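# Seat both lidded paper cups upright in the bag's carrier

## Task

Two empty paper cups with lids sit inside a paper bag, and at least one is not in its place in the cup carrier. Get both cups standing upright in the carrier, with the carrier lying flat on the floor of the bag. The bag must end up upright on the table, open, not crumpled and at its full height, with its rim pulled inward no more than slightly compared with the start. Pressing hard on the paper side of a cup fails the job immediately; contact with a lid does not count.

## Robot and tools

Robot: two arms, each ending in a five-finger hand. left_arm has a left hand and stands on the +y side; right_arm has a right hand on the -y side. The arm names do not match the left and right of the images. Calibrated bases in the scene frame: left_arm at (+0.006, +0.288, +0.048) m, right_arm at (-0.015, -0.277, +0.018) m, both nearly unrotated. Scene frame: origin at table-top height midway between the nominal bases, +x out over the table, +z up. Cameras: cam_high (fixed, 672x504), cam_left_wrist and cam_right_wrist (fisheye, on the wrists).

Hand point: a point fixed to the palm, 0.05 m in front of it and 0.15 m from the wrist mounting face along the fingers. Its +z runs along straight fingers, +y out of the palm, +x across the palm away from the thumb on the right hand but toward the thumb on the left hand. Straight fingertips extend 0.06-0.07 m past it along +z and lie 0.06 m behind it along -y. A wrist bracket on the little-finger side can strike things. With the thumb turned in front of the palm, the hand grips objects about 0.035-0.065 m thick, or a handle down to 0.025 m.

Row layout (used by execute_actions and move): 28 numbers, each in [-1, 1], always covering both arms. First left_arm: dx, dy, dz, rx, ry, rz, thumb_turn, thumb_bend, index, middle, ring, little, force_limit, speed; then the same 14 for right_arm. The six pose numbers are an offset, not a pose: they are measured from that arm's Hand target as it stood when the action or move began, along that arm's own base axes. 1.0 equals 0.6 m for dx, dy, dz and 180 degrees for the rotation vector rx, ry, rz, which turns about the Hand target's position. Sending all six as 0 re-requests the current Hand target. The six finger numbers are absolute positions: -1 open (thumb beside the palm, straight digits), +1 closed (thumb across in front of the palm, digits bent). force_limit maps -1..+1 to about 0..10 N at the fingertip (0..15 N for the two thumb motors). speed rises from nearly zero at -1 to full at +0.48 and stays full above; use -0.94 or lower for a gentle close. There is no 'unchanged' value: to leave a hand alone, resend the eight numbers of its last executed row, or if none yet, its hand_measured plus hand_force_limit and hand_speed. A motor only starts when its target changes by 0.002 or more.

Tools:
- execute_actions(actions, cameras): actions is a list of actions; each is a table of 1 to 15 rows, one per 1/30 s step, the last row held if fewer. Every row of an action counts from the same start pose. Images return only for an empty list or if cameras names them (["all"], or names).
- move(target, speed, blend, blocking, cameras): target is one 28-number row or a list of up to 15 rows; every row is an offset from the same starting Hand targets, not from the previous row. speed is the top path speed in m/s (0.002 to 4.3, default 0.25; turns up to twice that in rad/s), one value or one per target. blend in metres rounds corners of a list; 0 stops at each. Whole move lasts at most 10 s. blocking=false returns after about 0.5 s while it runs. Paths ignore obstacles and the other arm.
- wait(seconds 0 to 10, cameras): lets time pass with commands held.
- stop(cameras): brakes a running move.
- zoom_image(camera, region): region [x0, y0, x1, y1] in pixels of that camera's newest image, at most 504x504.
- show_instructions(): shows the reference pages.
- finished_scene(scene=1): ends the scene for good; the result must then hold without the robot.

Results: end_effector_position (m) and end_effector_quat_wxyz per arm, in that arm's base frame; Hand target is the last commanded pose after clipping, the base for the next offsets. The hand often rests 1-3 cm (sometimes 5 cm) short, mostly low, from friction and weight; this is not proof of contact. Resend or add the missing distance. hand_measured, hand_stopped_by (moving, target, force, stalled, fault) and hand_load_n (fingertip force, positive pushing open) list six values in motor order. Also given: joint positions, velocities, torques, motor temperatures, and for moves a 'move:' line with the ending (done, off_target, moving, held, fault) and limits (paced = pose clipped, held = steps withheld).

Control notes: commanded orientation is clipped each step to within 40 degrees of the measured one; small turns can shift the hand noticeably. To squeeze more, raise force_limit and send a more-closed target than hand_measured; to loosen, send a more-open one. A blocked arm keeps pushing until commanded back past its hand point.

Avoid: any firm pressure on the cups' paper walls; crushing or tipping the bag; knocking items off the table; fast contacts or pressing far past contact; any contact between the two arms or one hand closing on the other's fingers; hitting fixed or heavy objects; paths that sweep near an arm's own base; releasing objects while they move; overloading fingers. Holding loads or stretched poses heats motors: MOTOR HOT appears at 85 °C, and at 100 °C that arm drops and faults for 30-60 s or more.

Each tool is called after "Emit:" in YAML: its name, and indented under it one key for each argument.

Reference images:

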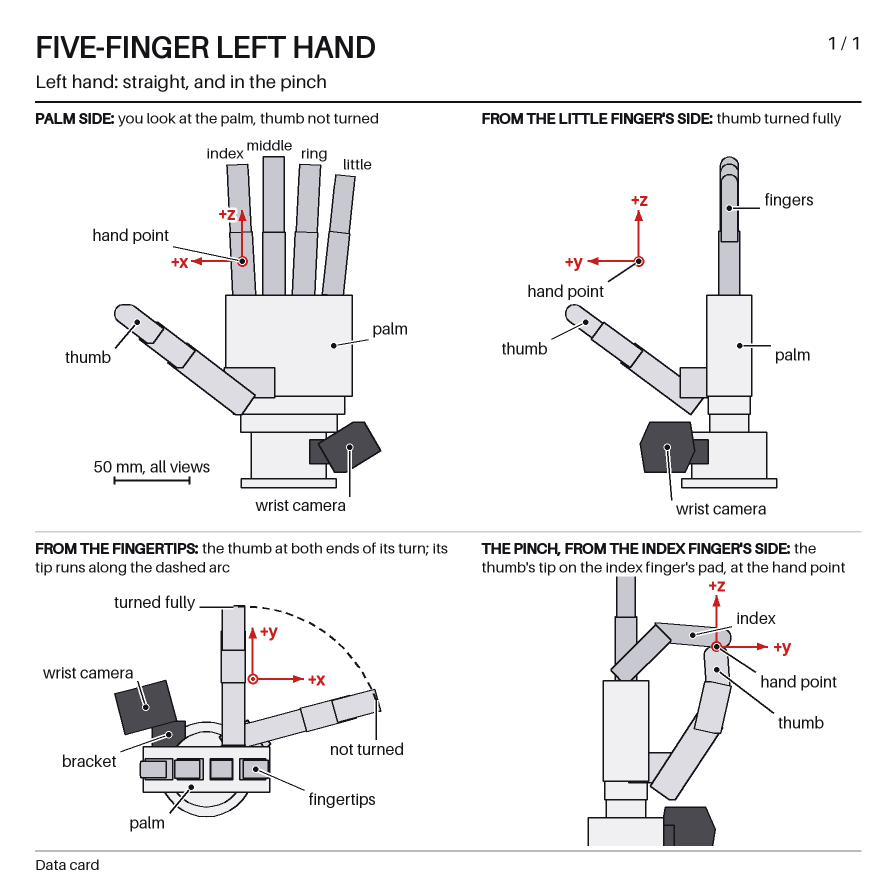

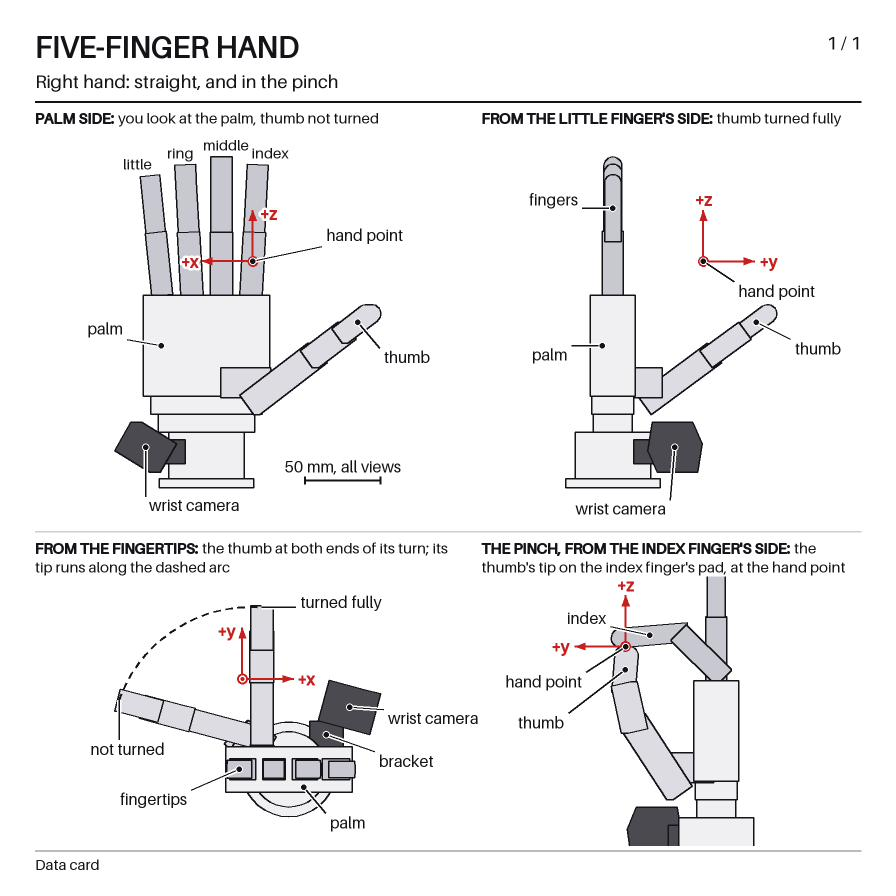

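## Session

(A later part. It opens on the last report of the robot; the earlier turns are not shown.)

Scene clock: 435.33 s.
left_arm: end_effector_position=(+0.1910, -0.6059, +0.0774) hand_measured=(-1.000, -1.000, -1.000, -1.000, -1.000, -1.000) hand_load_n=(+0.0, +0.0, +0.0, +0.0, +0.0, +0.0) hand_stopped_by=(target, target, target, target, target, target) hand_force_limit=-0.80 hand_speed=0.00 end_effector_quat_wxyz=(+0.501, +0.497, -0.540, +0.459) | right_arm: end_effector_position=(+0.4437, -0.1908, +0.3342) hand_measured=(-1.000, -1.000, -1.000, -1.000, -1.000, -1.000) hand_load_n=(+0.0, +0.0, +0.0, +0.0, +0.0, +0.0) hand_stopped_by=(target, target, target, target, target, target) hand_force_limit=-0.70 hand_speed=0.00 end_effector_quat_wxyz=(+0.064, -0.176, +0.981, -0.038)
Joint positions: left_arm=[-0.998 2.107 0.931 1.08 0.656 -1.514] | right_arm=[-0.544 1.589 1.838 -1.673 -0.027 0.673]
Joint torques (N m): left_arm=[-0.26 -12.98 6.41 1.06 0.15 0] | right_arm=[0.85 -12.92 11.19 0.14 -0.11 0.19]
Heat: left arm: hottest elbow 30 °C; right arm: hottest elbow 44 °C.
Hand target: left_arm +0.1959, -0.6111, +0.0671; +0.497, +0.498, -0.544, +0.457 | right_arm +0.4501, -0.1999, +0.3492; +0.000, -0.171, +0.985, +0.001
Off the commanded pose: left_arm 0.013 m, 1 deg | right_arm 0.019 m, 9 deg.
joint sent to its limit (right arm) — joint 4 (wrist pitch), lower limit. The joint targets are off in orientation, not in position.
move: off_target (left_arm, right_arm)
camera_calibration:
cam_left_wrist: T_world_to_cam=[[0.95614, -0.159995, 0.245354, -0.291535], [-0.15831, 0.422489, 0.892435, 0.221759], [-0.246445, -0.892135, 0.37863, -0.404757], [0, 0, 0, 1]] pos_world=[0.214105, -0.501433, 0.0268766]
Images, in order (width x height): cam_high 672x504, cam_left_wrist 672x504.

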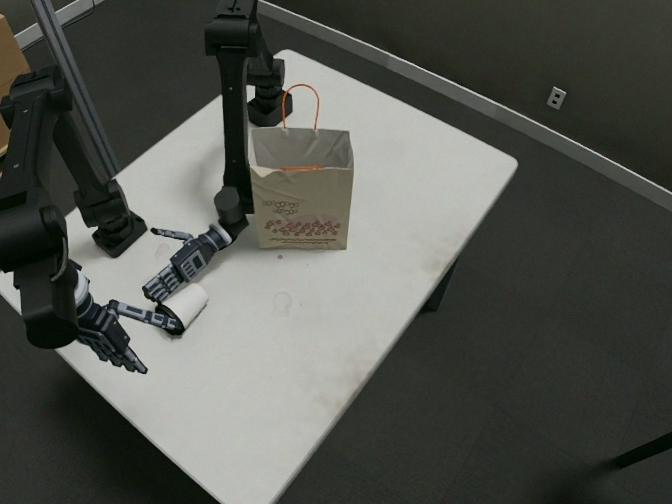

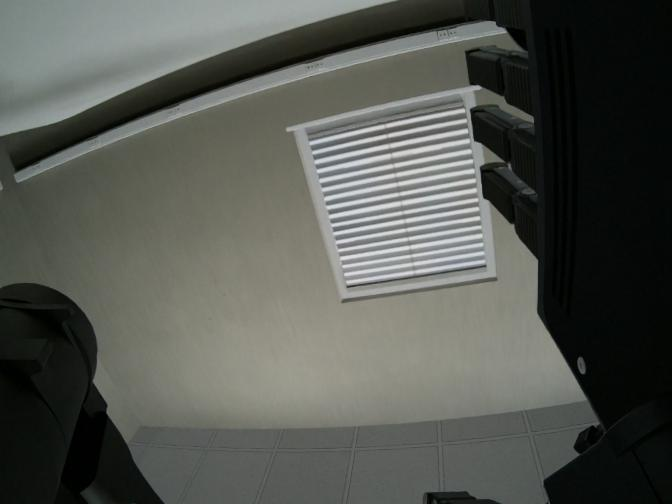

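Emit:
move:
  target:
    - [0.1167,0.0,-0.012,0,0,0, -1,-1,-1,-1,-1,-1,-0.8,0, 0,0,0,0,0,0,-1,-1,-1,-1,-1,-1,-0.7,0]
  speed: 0.06
  cameras: ["cam_left_wrist","cam_high"]

Emit:
zoom_image:
  camera: "cam_high"
  region: [80, 190, 280, 340]

Scene clock: 439.60 s.
left_arm: end_effector_position=(+0.2598, -0.6066, +0.0702) hand_measured=(-1.000, -1.000, -1.000, -1.000, -1.000, -1.000) hand_load_n=(+0.0, +0.0, +0.5, +0.0, +0.0, +0.0) hand_stopped_by=(target, target, target, target, target, target) hand_force_limit=-0.80 hand_speed=0.00 end_effector_quat_wxyz=(+0.501, +0.497, -0.541, +0.458) | right_arm: end_effector_position=(+0.4437, -0.1908, +0.3342) hand_measured=(-1.000, -1.000, -1.000, -1.000, -1.000, -1.000) hand_load_n=(+0.0, +0.0, +0.0, +0.0, +0.0, +0.0) hand_stopped_by=(target, target, target, target, target, target) hand_force_limit=-0.70 hand_speed=0.00 end_effector_quat_wxyz=(+0.064, -0.176, +0.981, -0.038)
Joint positions: left_arm=[-0.89 2.171 1.061 1.001 0.764 -1.498] | right_arm=[-0.544 1.589 1.838 -1.673 -0.027 0.673]
Joint torques (N m): left_arm=[0.5 -14.92 7.38 1.07 0.14 0.02] | right_arm=[0.73 -12.86 11.18 0.13 -0.11 0.19]
Heat: left arm: hottest elbow 31 °C; right arm: hottest elbow 44 °C.
Hand target: left_arm +0.2659, -0.6111, +0.0598; +0.497, +0.498, -0.544, +0.457 | right_arm +0.4501, -0.1999, +0.3492; +0.000, -0.171, +0.985, +0.001
Off the commanded pose: left_arm 0.013 m, 1 deg | right_arm 0.019 m, 9 deg.
joint sent to its limit (right arm) — joint 4 (wrist pitch), lower limit. The joint targets are off in orientation, not in position.
move: off_target (left_arm, right_arm)
camera_calibration:
cam_left_wrist: T_world_to_cam=[[0.955956, -0.161224, 0.245265, -0.356262], [-0.158192, 0.420857, 0.893227, 0.23828], [-0.247231, -0.892685, 0.376817, -0.385706], [0, 0, 0, 1]] pos_world=[0.282906, -0.502034, 0.0198803]
Images, in order (width x height): cam_high 672x504, cam_left_wrist 672x504.

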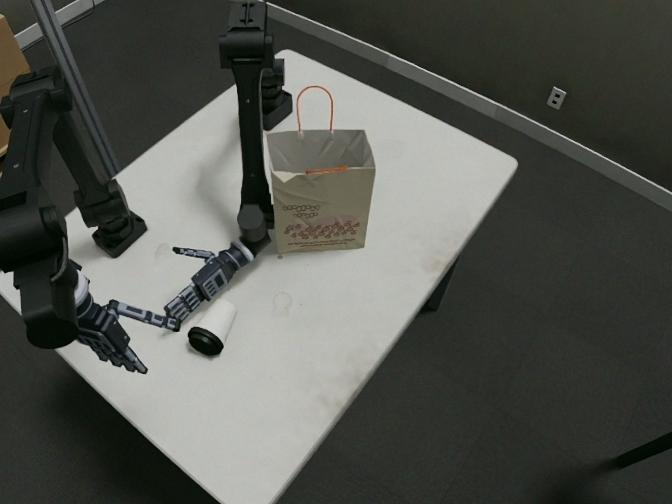

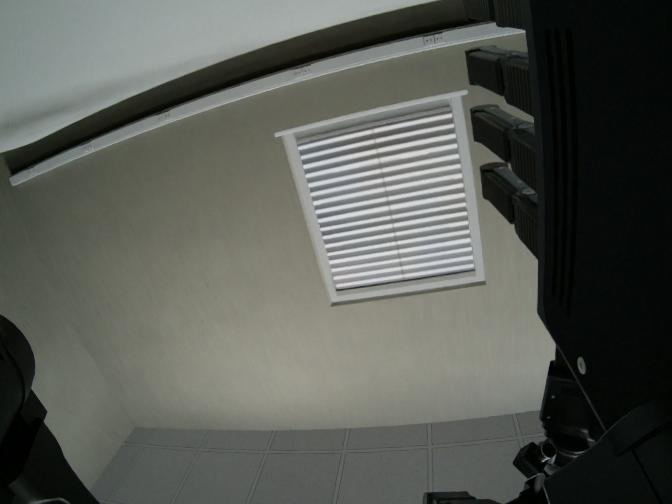

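Scaled by 2.520 from the camera's 672x504 image, which has a finer 960x720 frame.

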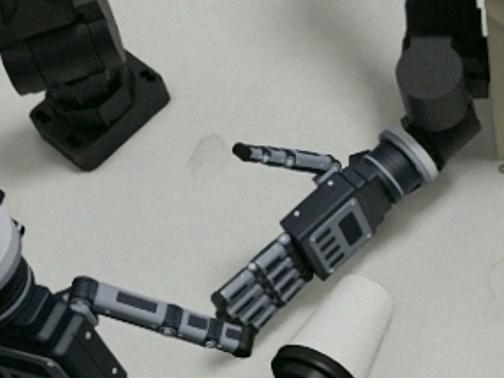

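Emit:
move:
  target:
    - [-0.1667,0.0,0.01,0,0,0, -1,-1,-1,-1,-1,-1,-0.8,0, 0,0,0,0,0,0,-1,-1,-1,-1,-1,-1,-0.7,0]
    - [-0.2,0.05,0.25,0,0,0, -1,-1,-1,-1,-1,-1,-0.8,0, 0,0,0,0,0,0,-1,-1,-1,-1,-1,-1,-0.7,0]
  speed: 0.15
  blend: [0.02,0]
  cameras: ["cam_right_wrist","cam_high"]

Emit:
zoom_image:
  camera: "cam_high"
  region: [160, 60, 420, 380]

Scene clock: 443.37 s.
left_arm: end_effector_position=(+0.1474, -0.5807, +0.2171) hand_measured=(-1.000, -1.000, -1.000, -1.000, -1.000, -1.000) hand_load_n=(+0.0, +0.0, +0.0, +0.0, +0.0, +0.0) hand_stopped_by=(target, target, target, target, target, target) hand_force_limit=-0.80 hand_speed=0.00 end_effector_quat_wxyz=(+0.497, +0.488, -0.544, +0.468) | right_arm: end_effector_position=(+0.4437, -0.1908, +0.3342) hand_measured=(-1.000, -1.000, -1.000, -1.000, -1.000, -1.000) hand_load_n=(+0.0, +0.0, +0.0, +0.0, +0.0, +0.0) hand_stopped_by=(target, target, target, target, target, target) hand_force_limit=-0.70 hand_speed=0.00 end_effector_quat_wxyz=(+0.064, -0.176, +0.981, -0.038)
Joint positions: left_arm=[-1.048 1.68 0.81 0.787 0.605 -1.499] | right_arm=[-0.544 1.589 1.838 -1.673 -0.027 0.673]
Joint torques (N m): left_arm=[-0.44 -11.99 6.3 1.35 -0.13 -0.24] | right_arm=[0.85 -12.86 11.22 0.14 -0.11 0.2]
Heat: left arm: hottest elbow 30 °C; right arm: hottest elbow 44 °C.
Hand target: left_arm +0.1461, -0.5811, +0.2097; +0.497, +0.498, -0.544, +0.457 | right_arm +0.4501, -0.1999, +0.3492; +0.000, -0.171, +0.985, +0.001
Off the commanded pose: left_arm 0.008 m, 2 deg | right_arm 0.019 m, 9 deg.
joint sent to its limit (right arm) — joint 4 (wrist pitch), lower limit. The joint targets are off in orientation, not in position.
move: off_target (right_arm)
camera_calibration:
cam_right_wrist: T_world_to_cam=[[-0.516664, 0.845385, -0.135581, 0.438572], [0.63101, 0.483007, 0.607067, -0.394067], [0.578692, 0.228097, -0.782999, 0.163019], [0, 0, 0, 1]] pos_world=[0.380917, -0.217609, 0.426331]
Images, in order (width x height): cam_high 672x504, cam_right_wrist 672x504.

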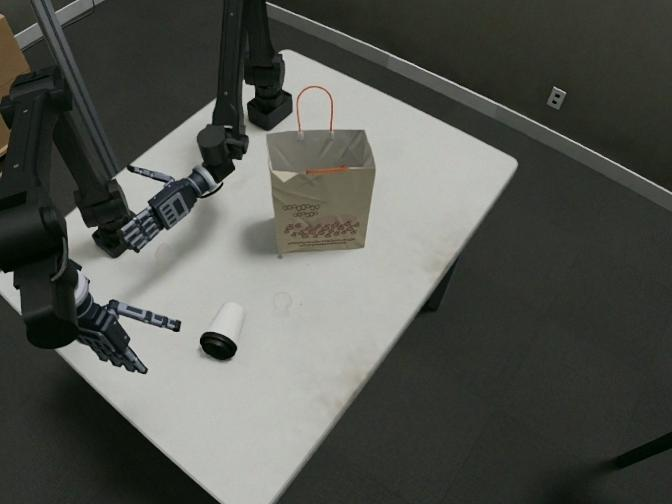

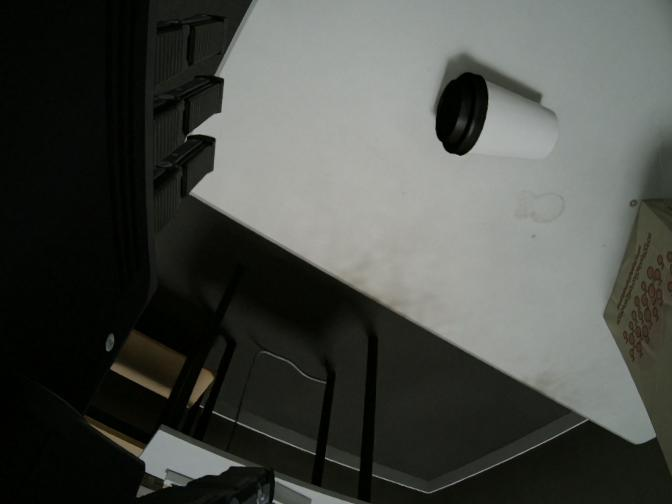

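Scaled by 1.575 from the camera's 672x504 image, which has a finer 960x720 frame.

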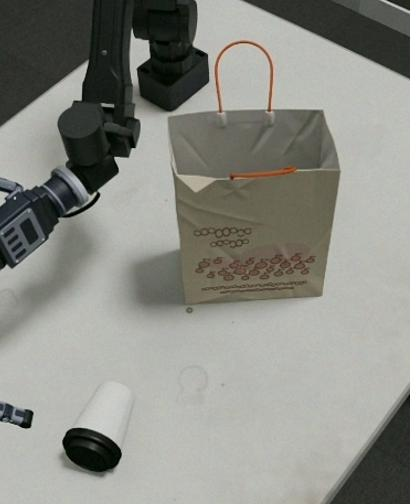

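Emit:
move:
  target:
    - [-0.1435,0.2685,0.1505,0,0,0, -1,-1,-1,-1,-1,-1,-0.8,0, -0.0835,0.2498,-0.2,-0.1046,-0.2228,0.4793,-1,-1,-1,-1,-1,-1,-0.7,0]
  speed: 0.25
  cameras: ["cam_right_wrist","cam_high"]

Scene clock: 453.17 s.
left_arm: end_effector_position=(+0.0573, -0.4216, +0.3037) hand_measured=(-1.000, -1.000, -1.000, -1.000, -1.000, -1.000) hand_load_n=(+0.0, +0.0, +0.0, +0.0, +0.0, +0.0) hand_stopped_by=(target, target, target, target, target, target) hand_force_limit=-0.80 hand_speed=0.00 end_effector_quat_wxyz=(+0.498, +0.489, -0.546, +0.463) | right_arm: end_effector_position=(+0.3977, -0.0546, +0.2247) hand_measured=(-1.000, -1.000, -1.000, -1.000, -1.000, -1.000) hand_load_n=(+0.0, +0.0, +0.0, +0.0, +0.0, +0.0) hand_stopped_by=(target, target, target, target, target, target) hand_force_limit=-0.70 hand_speed=0.00 end_effector_quat_wxyz=(-0.275, +0.764, -0.553, +0.185)
Joint positions: left_arm=[-1.04 0.96 0.457 0.41 0.62 -1.499] | right_arm=[-0.317 1.168 1.09 -0.931 -0.399 -0.518]
Joint torques (N m): left_arm=[0.85 -3.84 8.08 1.06 0.1 -0.16] | right_arm=[2.96 -8.76 8.1 1.77 -0.36 -0.06]
Heat: left arm: hottest elbow 30 °C; right arm: hottest elbow 43 °C.
Hand target: left_arm +0.0599, -0.4199, +0.3002; +0.497, +0.498, -0.544, +0.457 | right_arm +0.4000, -0.0500, +0.2292; -0.280, +0.770, -0.539, +0.196
Off the commanded pose: left_arm 0.005 m, 1 deg | right_arm 0.007 m, 2 deg.
move: done
camera_calibration:
cam_right_wrist: T_world_to_cam=[[-0.654868, -0.415464, -0.631299, 0.382309], [-0.710507, 0.623124, 0.326949, 0.23981], [0.257542, 0.662651, -0.703254, 0.20638], [0, 0, 0, 1]] pos_world=[0.367597, -0.127353, 0.308083]
Images, in order (width x height): cam_high 672x504, cam_right_wrist 672x504.

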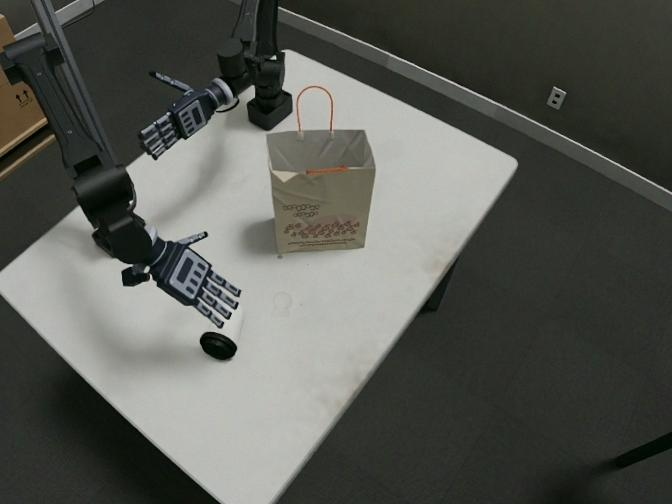

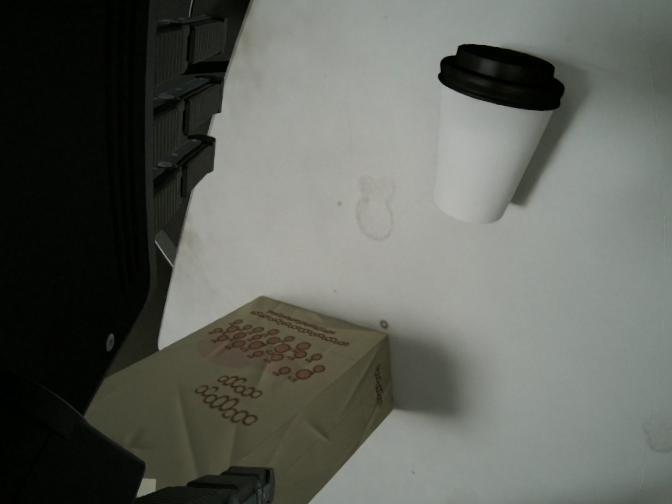

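Emit:
move:
  target:
    - [0,0,0,0,0,0, -1,-1,-1,-1,-1,-1,-0.8,0, 0.0097,0.0205,-0.2,0,0,0,1,-0.85,-1,-1,-1,-1,-0.8,0]
  speed: 0.15
  cameras: ["cam_right_wrist","cam_high"]

Scene clock: 458.70 s.
left_arm: end_effector_position=(+0.0573, -0.4216, +0.3037) hand_measured=(-1.000, -1.000, -1.000, -1.000, -1.000, -1.000) hand_load_n=(+0.0, +0.0, +0.0, +0.0, +0.0, +0.0) hand_stopped_by=(target, target, target, target, target, target) hand_force_limit=-0.80 hand_speed=0.00 end_effector_quat_wxyz=(+0.498, +0.489, -0.546, +0.463) | right_arm: end_effector_position=(+0.4006, -0.0435, +0.1091) hand_measured=(+1.000, -0.850, -1.000, -1.000, -1.000, -1.000) hand_load_n=(+0.0, +0.0, +0.0, +0.0, +0.0, +0.0) hand_stopped_by=(target, target, target, target, target, target) hand_force_limit=-0.80 hand_speed=0.00 end_effector_quat_wxyz=(-0.276, +0.769, -0.542, +0.194)
Joint positions: left_arm=[-1.04 0.96 0.457 0.41 0.62 -1.499] | right_arm=[-0.282 1.234 0.826 -0.575 -0.381 -0.508]
Joint torques (N m): left_arm=[0.91 -4.31 8.24 1.31 0.1 -0.15] | right_arm=[3.14 -7.3 7.9 1.84 -0.21 0.19]
Heat: left arm: hottest elbow 30 °C; right arm: hottest elbow 42 °C.
Hand target: left_arm +0.0599, -0.4199, +0.3002; +0.497, +0.498, -0.544, +0.457 | right_arm +0.4058, -0.0377, +0.1092; -0.280, +0.770, -0.539, +0.196
Off the commanded pose: left_arm 0.005 m, 1 deg | right_arm 0.008 m, 1 deg.
move: done
camera_calibration:
cam_right_wrist: T_world_to_cam=[[-0.635243, -0.437353, -0.636544, 0.307594], [-0.727698, 0.615026, 0.303643, 0.281764], [0.258692, 0.656099, -0.708952, 0.116871], [0, 0, 0, 1]] pos_world=[0.370203, -0.115444, 0.193097]
Images, in order (width x height): cam_high 672x504, cam_right_wrist 672x504.

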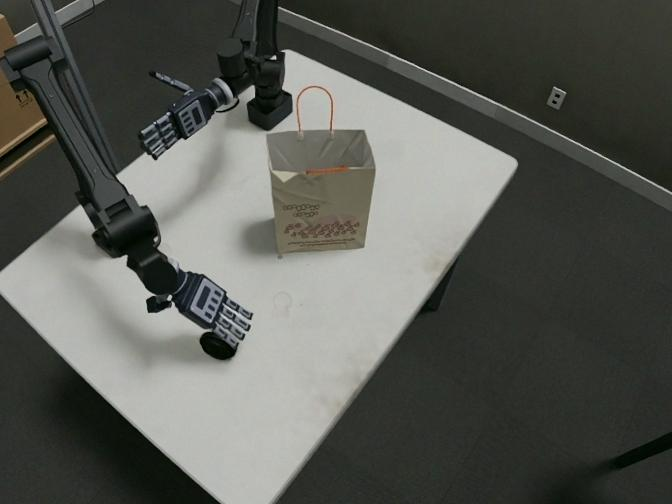

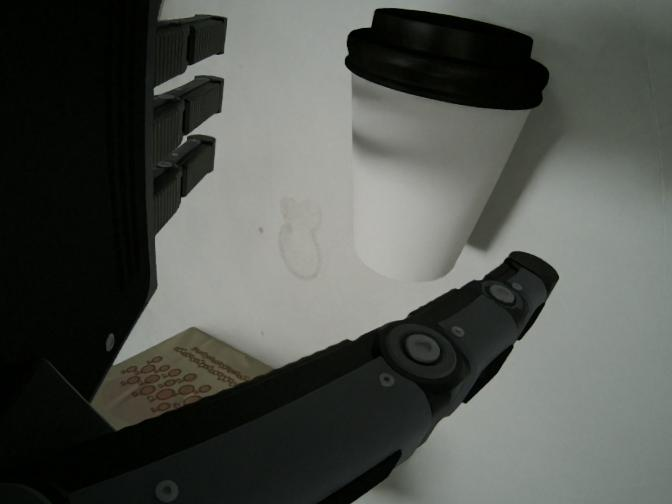

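Emit:
move:
  target:
    - [0,0,0,0,0,0, -1,-1,-1,-1,-1,-1,-0.8,0, 0.006,0.006,-0.105,0,0,0,1,-0.85,-1,-1,-1,-1,-0.8,0]
  speed: 0.1
  cameras: ["cam_right_wrist","cam_high"]

Scene clock: 460.80 s.
left_arm: end_effector_position=(+0.0573, -0.4216, +0.3037) hand_measured=(-1.000, -1.000, -1.000, -1.000, -1.000, -1.000) hand_load_n=(+0.0, +0.0, +0.0, +0.0, +0.0, +0.0) hand_stopped_by=(target, target, target, target, target, target) hand_force_limit=-0.80 hand_speed=0.00 end_effector_quat_wxyz=(+0.498, +0.489, -0.546, +0.463) | right_arm: end_effector_position=(+0.4063, -0.0409, +0.0492) hand_measured=(+1.000, -0.850, -1.000, -1.000, -1.000, -1.000) hand_load_n=(+0.0, +0.0, +0.0, +0.0, +0.0, +0.0) hand_stopped_by=(target, target, target, target, target, target) hand_force_limit=-0.80 hand_speed=0.00 end_effector_quat_wxyz=(-0.277, +0.769, -0.541, +0.198)
Joint positions: left_arm=[-1.04 0.96 0.457 0.41 0.62 -1.499] | right_arm=[-0.27 1.335 0.732 -0.369 -0.375 -0.497]
Joint torques (N m): left_arm=[0.97 -4.54 8.32 1.44 0.08 -0.15] | right_arm=[3.19 -7.59 6.97 1.84 -0.19 0.18]
Heat: left arm: hottest elbow 31 °C; right arm: hottest elbow 41 °C.
Hand target: left_arm +0.0599, -0.4199, +0.3002; +0.497, +0.498, -0.544, +0.457 | right_arm +0.4094, -0.0342, +0.0463; -0.280, +0.770, -0.539, +0.196
Off the commanded pose: left_arm 0.005 m, 1 deg | right_arm 0.008 m, 0 deg.
move: done
camera_calibration:
cam_right_wrist: T_world_to_cam=[[-0.630794, -0.438202, -0.640374, 0.272539], [-0.729596, 0.615917, 0.297215, 0.303558], [0.264177, 0.654696, -0.708226, 0.06889], [0, 0, 0, 1]] pos_world=[0.375191, -0.112641, 0.133095]
Images, in order (width x height): cam_high 672x504, cam_right_wrist 672x504.

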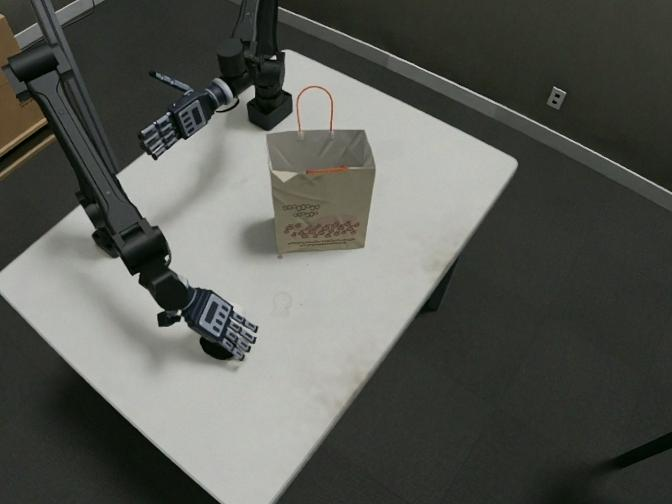

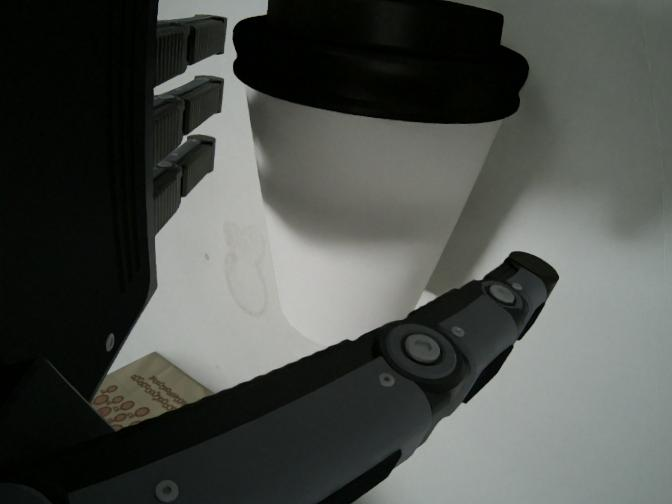

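Emit:
move:
  target:
    - [0,0,0,0,0,0, -1,-1,-1,-1,-1,-1,-0.8,0, 0.0,-0.002,-0.012,0,0,0,1,-0.85,-1,-1,-1,-1,-0.8,0]
    - [0,0,0,0,0,0, -1,-1,-1,-1,-1,-1,-0.8,0, 0.0,-0.002,-0.012,0,0,0,1,-0.55,-1,-1,-1,-1,-0.85,-0.85]
  speed: 0.05
  cameras: ["cam_right_wrist"]

Scene clock: 463.90 s.
left_arm: end_effector_position=(+0.0573, -0.4216, +0.3037) hand_measured=(-1.000, -1.000, -1.000, -1.000, -1.000, -1.000) hand_load_n=(+0.0, +0.0, -0.5, +0.0, +0.0, +0.0) hand_stopped_by=(target, target, target, target, target, target) hand_force_limit=-0.80 hand_speed=0.00 end_effector_quat_wxyz=(+0.498, +0.489, -0.546, +0.463) | right_arm: end_effector_position=(+0.4077, -0.0413, +0.0443) hand_measured=(+1.000, -0.550, -1.000, -1.000, -1.000, -1.000) hand_load_n=(+0.0, +0.0, +0.0, +0.0, +0.0, +0.0) hand_stopped_by=(target, target, target, target, target, target) hand_force_limit=-0.85 hand_speed=-0.85 end_effector_quat_wxyz=(-0.278, +0.769, -0.540, +0.200)
Joint positions: left_arm=[-1.04 0.96 0.457 0.41 0.62 -1.499] | right_arm=[-0.27 1.345 0.725 -0.346 -0.375 -0.497]
Joint torques (N m): left_arm=[1.14 -5.19 8.18 1.4 0.16 -0.23] | right_arm=[2.9 -7.24 6.75 1.85 -0.25 0.16]
Heat: left arm: hottest elbow 31 °C; right arm: hottest elbow 41 °C.
Hand target: left_arm +0.0599, -0.4199, +0.3002; +0.497, +0.498, -0.544, +0.457 | right_arm +0.4092, -0.0354, +0.0389; -0.280, +0.770, -0.539, +0.196
Off the commanded pose: left_arm 0.005 m, 1 deg | right_arm 0.008 m, 1 deg.
move: done
camera_calibration:
cam_right_wrist: T_world_to_cam=[[-0.627499, -0.439134, -0.642967, 0.268883], [-0.731125, 0.616307, 0.292611, 0.307132], [0.26777, 0.653703, -0.707794, 0.0638323], [0, 0, 0, 1]] pos_world=[0.376183, -0.112939, 0.128193]
Images, in order (width x height): cam_right_wrist 672x504.

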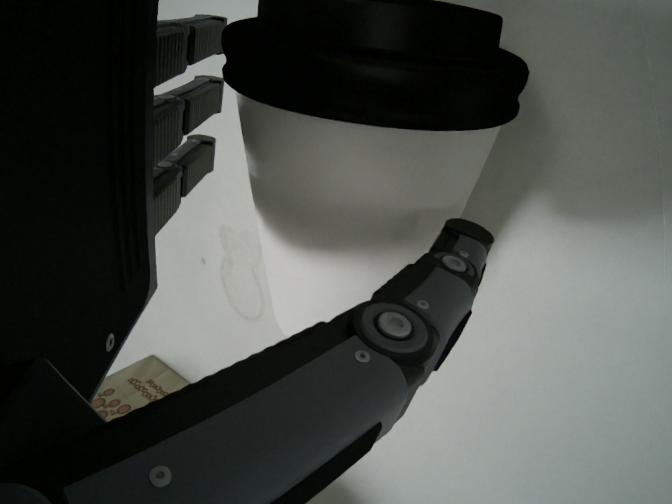

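Emit:
move:
  target:
    - [0,0,0,0,0,0, -1,-1,-1,-1,-1,-1,-0.8,0, 0,0,0,0,0,0,1,-0.55,-0.2,-0.2,-1,-1,-0.85,-0.86]
  speed: 0.05
  cameras: ["cam_right_wrist"]

Scene clock: 466.10 s.
left_arm: end_effector_position=(+0.0573, -0.4216, +0.3037) hand_measured=(-1.000, -1.000, -1.000, -1.000, -1.000, -1.000) hand_load_n=(-0.5, +0.0, +0.0, +0.0, +0.0, +0.0) hand_stopped_by=(target, target, target, target, target, target) hand_force_limit=-0.80 hand_speed=0.00 end_effector_quat_wxyz=(+0.498, +0.489, -0.546, +0.463) | right_arm: end_effector_position=(+0.4077, -0.0413, +0.0443) hand_measured=(+1.000, -0.550, -0.444, -0.494, -1.000, -1.000) hand_load_n=(+0.0, +2.0, +1.5, +0.5, +0.0, +0.0) hand_stopped_by=(target, target, force, force, target, target) hand_force_limit=-0.85 hand_speed=-0.86 end_effector_quat_wxyz=(-0.278, +0.769, -0.540, +0.200)
Joint positions: left_arm=[-1.04 0.96 0.457 0.41 0.62 -1.499] | right_arm=[-0.27 1.345 0.725 -0.346 -0.375 -0.497]
Joint torques (N m): left_arm=[0.85 -4.72 8.06 1.14 0.1 -0.2] | right_arm=[2.84 -7.3 6.74 1.87 -0.25 0.15]
Heat: left arm: hottest elbow 31 °C; right arm: hottest elbow 40 °C.
Hand target: left_arm +0.0599, -0.4199, +0.3002; +0.497, +0.498, -0.544, +0.457 | right_arm +0.4092, -0.0354, +0.0389; -0.280, +0.770, -0.539, +0.196
Off the commanded pose: left_arm 0.005 m, 1 deg | right_arm 0.008 m, 1 deg.
move: done
camera_calibration:
cam_right_wrist: T_world_to_cam=[[-0.627499, -0.439134, -0.642967, 0.268883], [-0.731125, 0.616307, 0.292611, 0.307132], [0.26777, 0.653703, -0.707794, 0.0638323], [0, 0, 0, 1]] pos_world=[0.376183, -0.112939, 0.128193]
Images, in order (width x height): cam_right_wrist 672x504.

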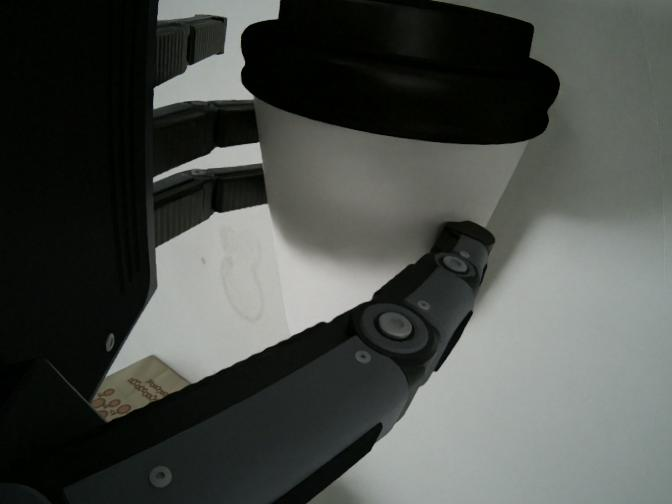

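Emit:
move:
  target:
    - [0,0,0,0,0,0, -1,-1,-1,-1,-1,-1,-0.8,0, 0,0,0.17,0,0,0,1,-0.55,-0.2,-0.2,-1,-1,-0.85,-0.86]
  speed: 0.06
  cameras: ["cam_right_wrist","cam_high"]

Scene clock: 481.43 s.
left_arm: end_effector_position=(+0.0573, -0.4216, +0.3037) hand_measured=(-1.000, -1.000, -1.000, -1.000, -1.000, -1.000) hand_load_n=(+0.0, +0.0, -0.5, +0.0, +0.0, +0.0) hand_stopped_by=(target, target, target, target, target, target) hand_force_limit=-0.80 hand_speed=0.00 end_effector_quat_wxyz=(+0.498, +0.489, -0.546, +0.463) | right_arm: end_effector_position=(+0.3925, -0.0371, +0.1167) hand_measured=(+1.000, -0.550, -0.444, -0.494, -1.000, -1.000) hand_load_n=(+0.0, +2.5, +2.0, +0.5, +0.0, +0.0) hand_stopped_by=(target, target, force, force, target, target) hand_force_limit=-0.85 hand_speed=-0.86 end_effector_quat_wxyz=(-0.270, +0.771, -0.548, +0.177)
Joint positions: left_arm=[-1.04 0.96 0.457 0.41 0.62 -1.499] | right_arm=[-0.27 1.221 0.846 -0.641 -0.375 -0.497]
Joint torques (N m): left_arm=[0.44 -4.78 8.25 1.46 0.07 -0.24] | right_arm=[2.9 -8.59 11.37 0.83 -0.28 0.15]
Heat: left arm: hottest elbow 31 °C; right arm: hottest elbow 38 °C.
Hand target: left_arm +0.0599, -0.4199, +0.3002; +0.497, +0.498, -0.544, +0.457 | right_arm +0.4094, -0.0354, +0.1411; -0.280, +0.770, -0.539, +0.196
Off the commanded pose: left_arm 0.005 m, 1 deg | right_arm 0.029 m, 3 deg.
move: off_target (right_arm)
camera_calibration:
cam_right_wrist: T_world_to_cam=[[-0.658496, -0.430527, -0.617276, 0.317233], [-0.715648, 0.612014, 0.336582, 0.260905], [0.232874, 0.66339, -0.711114, 0.130783], [0, 0, 0, 1]] pos_world=[0.365157, -0.10986, 0.201006]
Images, in order (width x height): cam_high 672x504, cam_right_wrist 672x504.

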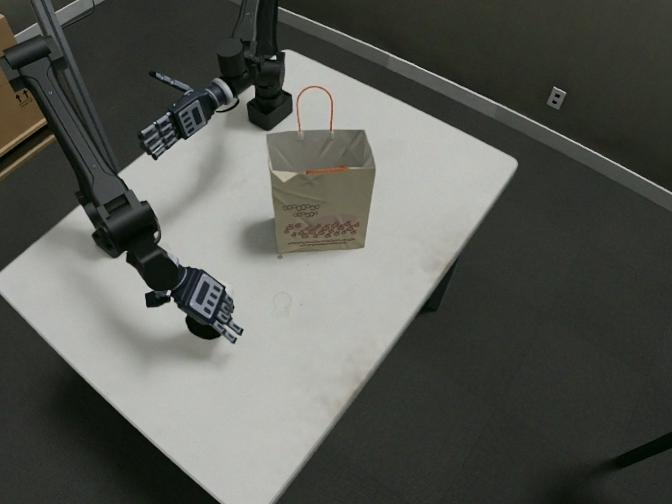

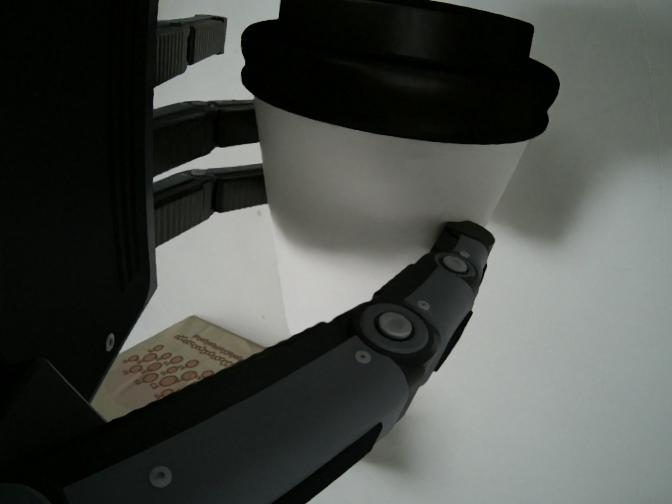

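Emit:
move:
  target:
    - [0,0,0,0,0,0, -1,-1,-1,-1,-1,-1,-0.8,0, 0.251,-0.0743,0.06,-0.3762,-0.2613,0.1196,1,-0.55,-0.2,-0.2,-1,-1,-0.85,-0.86]
  speed: 0.2
  cameras: ["cam_right_wrist","cam_high"]

Emit:
zoom_image:
  camera: "cam_high"
  region: [160, 260, 360, 420]

Scene clock: 486.30 s.
left_arm: end_effector_position=(+0.0573, -0.4216, +0.3037) hand_measured=(-1.000, -1.000, -1.000, -1.000, -1.000, -1.000) hand_load_n=(+0.0, +0.0, +0.0, +0.0, +0.0, +0.0) hand_stopped_by=(target, target, target, target, target, target) hand_force_limit=-0.80 hand_speed=0.00 end_effector_quat_wxyz=(+0.498, +0.489, -0.546, +0.463) | right_arm: end_effector_position=(+0.5584, -0.0830, +0.1787) hand_measured=(+1.000, -0.550, -0.444, -0.494, -1.000, -1.000) hand_load_n=(+0.5, +2.5, +2.0, +0.5, +0.0, +0.0) hand_stopped_by=(target, target, force, force, target, target) hand_force_limit=-0.85 hand_speed=-0.86 end_effector_quat_wxyz=(-0.028, +0.738, -0.063, +0.672)
Joint positions: left_arm=[-1.04 0.96 0.457 0.41 0.62 -1.499] | right_arm=[-0.05 1.415 0.621 0.698 -0.007 -1.444]
Joint torques (N m): left_arm=[0.91 -4.31 8.2 1.25 0.02 -0.15] | right_arm=[2.26 -8.35 6.54 2.8 -0.09 -0.14]
Heat: left arm: hottest elbow 31 °C; right arm: hottest elbow 38 °C.
Hand target: left_arm +0.0599, -0.4199, +0.3002; +0.497, +0.498, -0.544, +0.457 | right_arm +0.5599, -0.0799, +0.1769; -0.027, +0.736, -0.055, +0.674
Off the commanded pose: left_arm 0.005 m, 1 deg | right_arm 0.004 m, 1 deg.
move: done
camera_calibration:
cam_right_wrist: T_world_to_cam=[[-0.0180303, -0.99734, 0.0706297, -0.0826197], [-0.618856, -0.0443513, -0.784252, 0.478647], [0.785298, -0.0578499, -0.61641, -0.218498], [0, 0, 0, 1]] pos_world=[0.46631, -0.0738114, 0.246531]
Images, in order (width x height): cam_high 672x504, cam_right_wrist 672x504.

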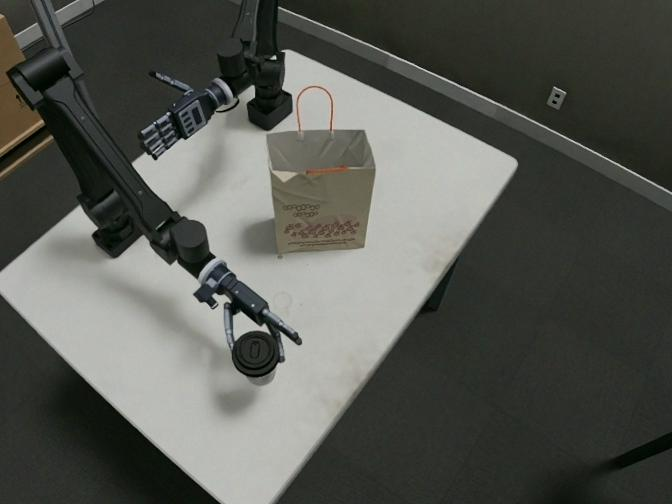

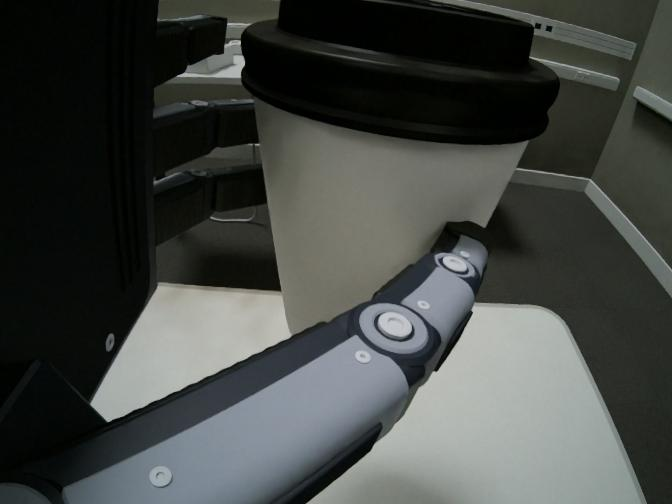

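Scaled by 2.520 from the camera's 672x504 image, which has a finer 960x720 frame.

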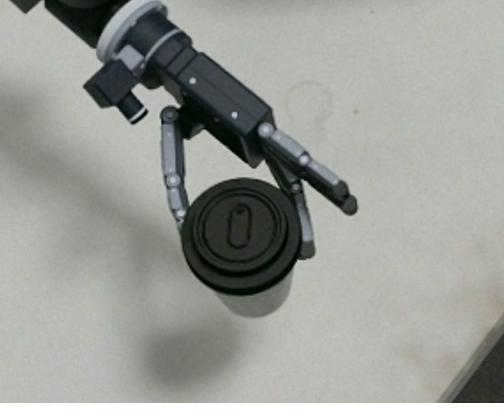

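Emit:
move:
  target:
    - [0,0,0,0,0,0, -1,-1,-1,-1,-1,-1,-0.8,0, 0,0,-0.19,0,0,0,1,-0.55,-0.2,-0.2,-1,-1,-0.85,-0.86]
    - [0,0,0,0,0,0, -1,-1,-1,-1,-1,-1,-0.8,0, 0,0,-0.215,0,0,0,1,-0.55,-0.2,-0.2,-1,-1,-0.85,-0.86]
  speed: [0.12, 0.04]
  blend: [0.01,0]
  cameras: ["cam_right_wrist","cam_high"]

Emit:
zoom_image:
  camera: "cam_high"
  region: [160, 260, 360, 420]

Scene clock: 489.00 s.
left_arm: end_effector_position=(+0.0573, -0.4216, +0.3037) hand_measured=(-1.000, -1.000, -1.000, -1.000, -1.000, -1.000) hand_load_n=(+0.0, +0.0, +0.0, +0.0, +0.0, +0.0) hand_stopped_by=(target, target, target, target, target, target) hand_force_limit=-0.80 hand_speed=0.00 end_effector_quat_wxyz=(+0.498, +0.489, -0.546, +0.463) | right_arm: end_effector_position=(+0.5598, -0.0830, +0.0506) hand_measured=(+1.000, -0.550, -0.444, -0.494, -1.000, -1.000) hand_load_n=(+0.5, +2.5, +1.5, +0.5, +0.0, -0.5) hand_stopped_by=(target, target, force, force, target, target) hand_force_limit=-0.85 hand_speed=-0.86 end_effector_quat_wxyz=(-0.028, +0.737, -0.062, +0.672)
Joint positions: left_arm=[-1.04 0.96 0.457 0.41 0.62 -1.499] | right_arm=[-0.05 1.833 0.564 1.174 -0.008 -1.445]
Joint torques (N m): left_arm=[-0.26 -4.13 8.25 1.33 0.05 -0.29] | right_arm=[2.32 -10.64 3.64 2.85 -0.09 -0.13]
Heat: left arm: hottest elbow 31 °C; right arm: hottest elbow 38 °C.
Hand target: left_arm +0.0599, -0.4199, +0.3002; +0.497, +0.498, -0.544, +0.457 | right_arm +0.5600, -0.0799, +0.0478; -0.027, +0.736, -0.055, +0.674
Off the commanded pose: left_arm 0.005 m, 1 deg | right_arm 0.004 m, 1 deg.
move: done; blend cut to 0.0075 m at target 1
camera_calibration:
cam_right_wrist: T_world_to_cam=[[-0.0176956, -0.997293, 0.0713708, -0.0737746], [-0.617412, -0.0452472, -0.785338, 0.378215], [0.786441, -0.0579622, -0.61494, -0.29932], [0, 0, 0, 1]] pos_world=[0.467607, -0.073811, 0.118228]
Images, in order (width x height): cam_high 672x504, cam_right_wrist 672x504.

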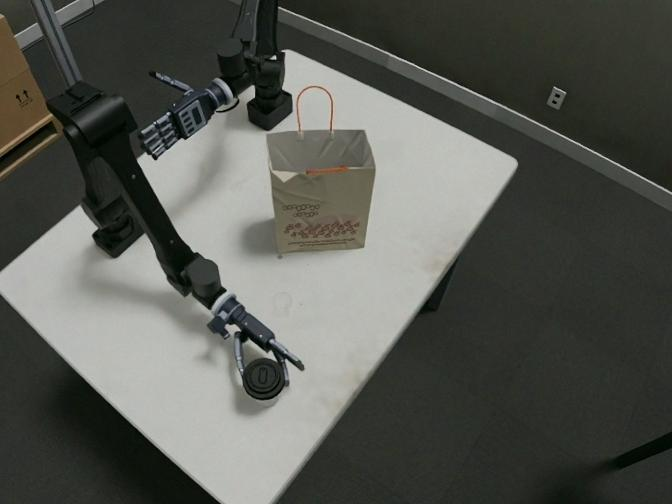

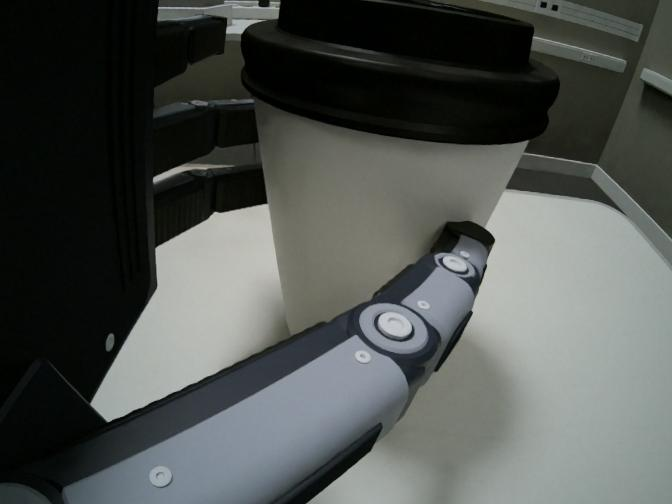

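Scaled by 2.520 from the camera's 672x504 image, which has a finer 960x720 frame.

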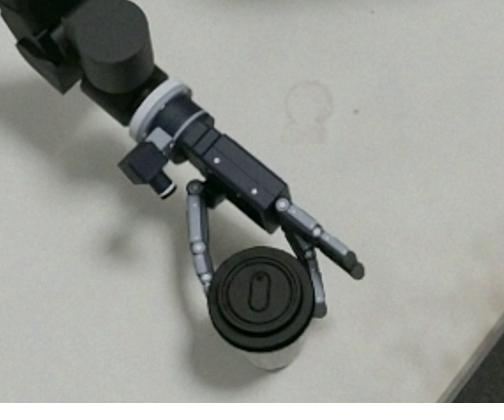

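Emit:
move:
  target:
    - [0,0,0,0,0,0, -1,-1,-1,-1,-1,-1,-0.8,0, 0,0,-0.015,0,0,0,1,-0.55,-0.2,-0.2,-1,-1,-0.85,-0.86]
  speed: 0.03
  cameras: ["cam_right_wrist","cam_high"]

Emit:
zoom_image:
  camera: "cam_high"
  region: [200, 300, 340, 420]

Scene clock: 490.37 s.
left_arm: end_effector_position=(+0.0573, -0.4216, +0.3037) hand_measured=(-1.000, -1.000, -1.000, -1.000, -1.000, -1.000) hand_load_n=(+0.0, +0.0, +0.0, +0.0, +0.0, +0.0) hand_stopped_by=(target, target, target, target, target, target) hand_force_limit=-0.80 hand_speed=0.00 end_effector_quat_wxyz=(+0.498, +0.489, -0.546, +0.463) | right_arm: end_effector_position=(+0.5590, -0.0830, +0.0412) hand_measured=(+1.000, -0.550, -0.444, -0.494, -1.000, -1.000) hand_load_n=(+0.0, +2.5, +1.5, +0.5, +0.0, +0.0) hand_stopped_by=(target, target, force, force, target, target) hand_force_limit=-0.85 hand_speed=-0.86 end_effector_quat_wxyz=(-0.028, +0.738, -0.062, +0.672)
Joint positions: left_arm=[-1.04 0.96 0.457 0.41 0.62 -1.499] | right_arm=[-0.05 1.865 0.564 1.205 -0.008 -1.445]
Joint torques (N m): left_arm=[0.67 -5.3 8.21 1.11 0.12 -0.2] | right_arm=[2.14 -10.81 3.58 2.82 -0.08 -0.13]
Heat: left arm: hottest elbow 31 °C; right arm: hottest elbow 38 °C.
Hand target: left_arm +0.0599, -0.4199, +0.3002; +0.497, +0.498, -0.544, +0.457 | right_arm +0.5600, -0.0799, +0.0390; -0.027, +0.736, -0.055, +0.674
Off the commanded pose: left_arm 0.005 m, 1 deg | right_arm 0.004 m, 1 deg.
move: done
camera_calibration:
cam_right_wrist: T_world_to_cam=[[-0.0175883, -0.997293, 0.0713962, -0.0731763], [-0.618591, -0.0452464, -0.784409, 0.370932], [0.785516, -0.0579614, -0.61612, -0.303929], [0, 0, 0, 1]] pos_world=[0.466909, -0.073811, 0.10893]
Images, in order (width x height): cam_high 672x504, cam_right_wrist 672x504.

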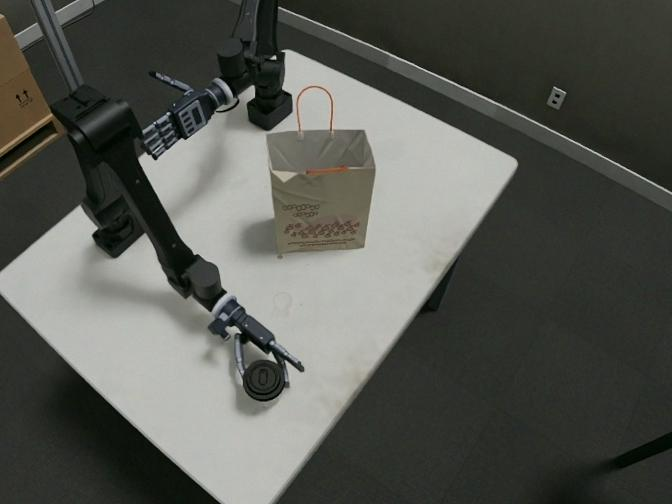

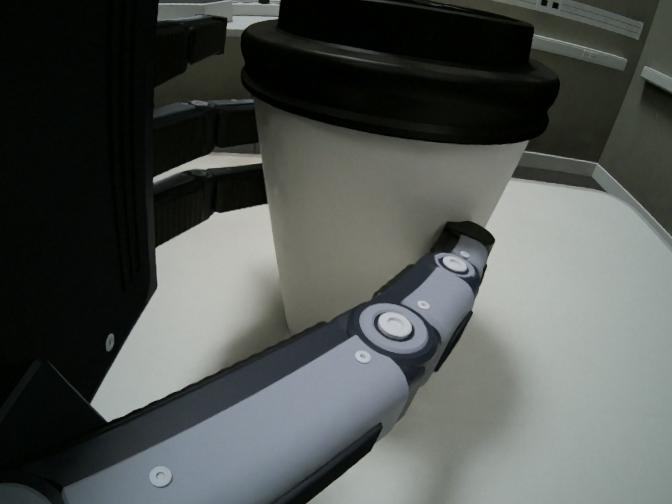

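Scaled by 3.600 from the camera's 672x504 image, which has a finer 960x720 frame.

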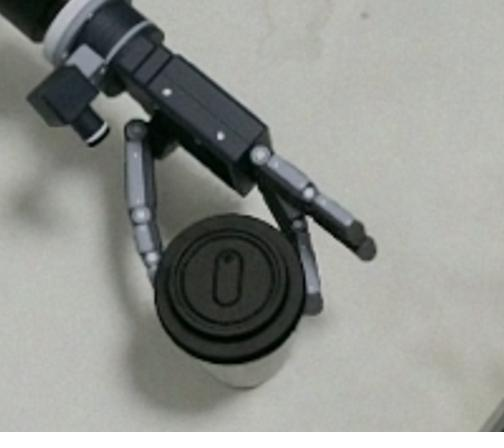

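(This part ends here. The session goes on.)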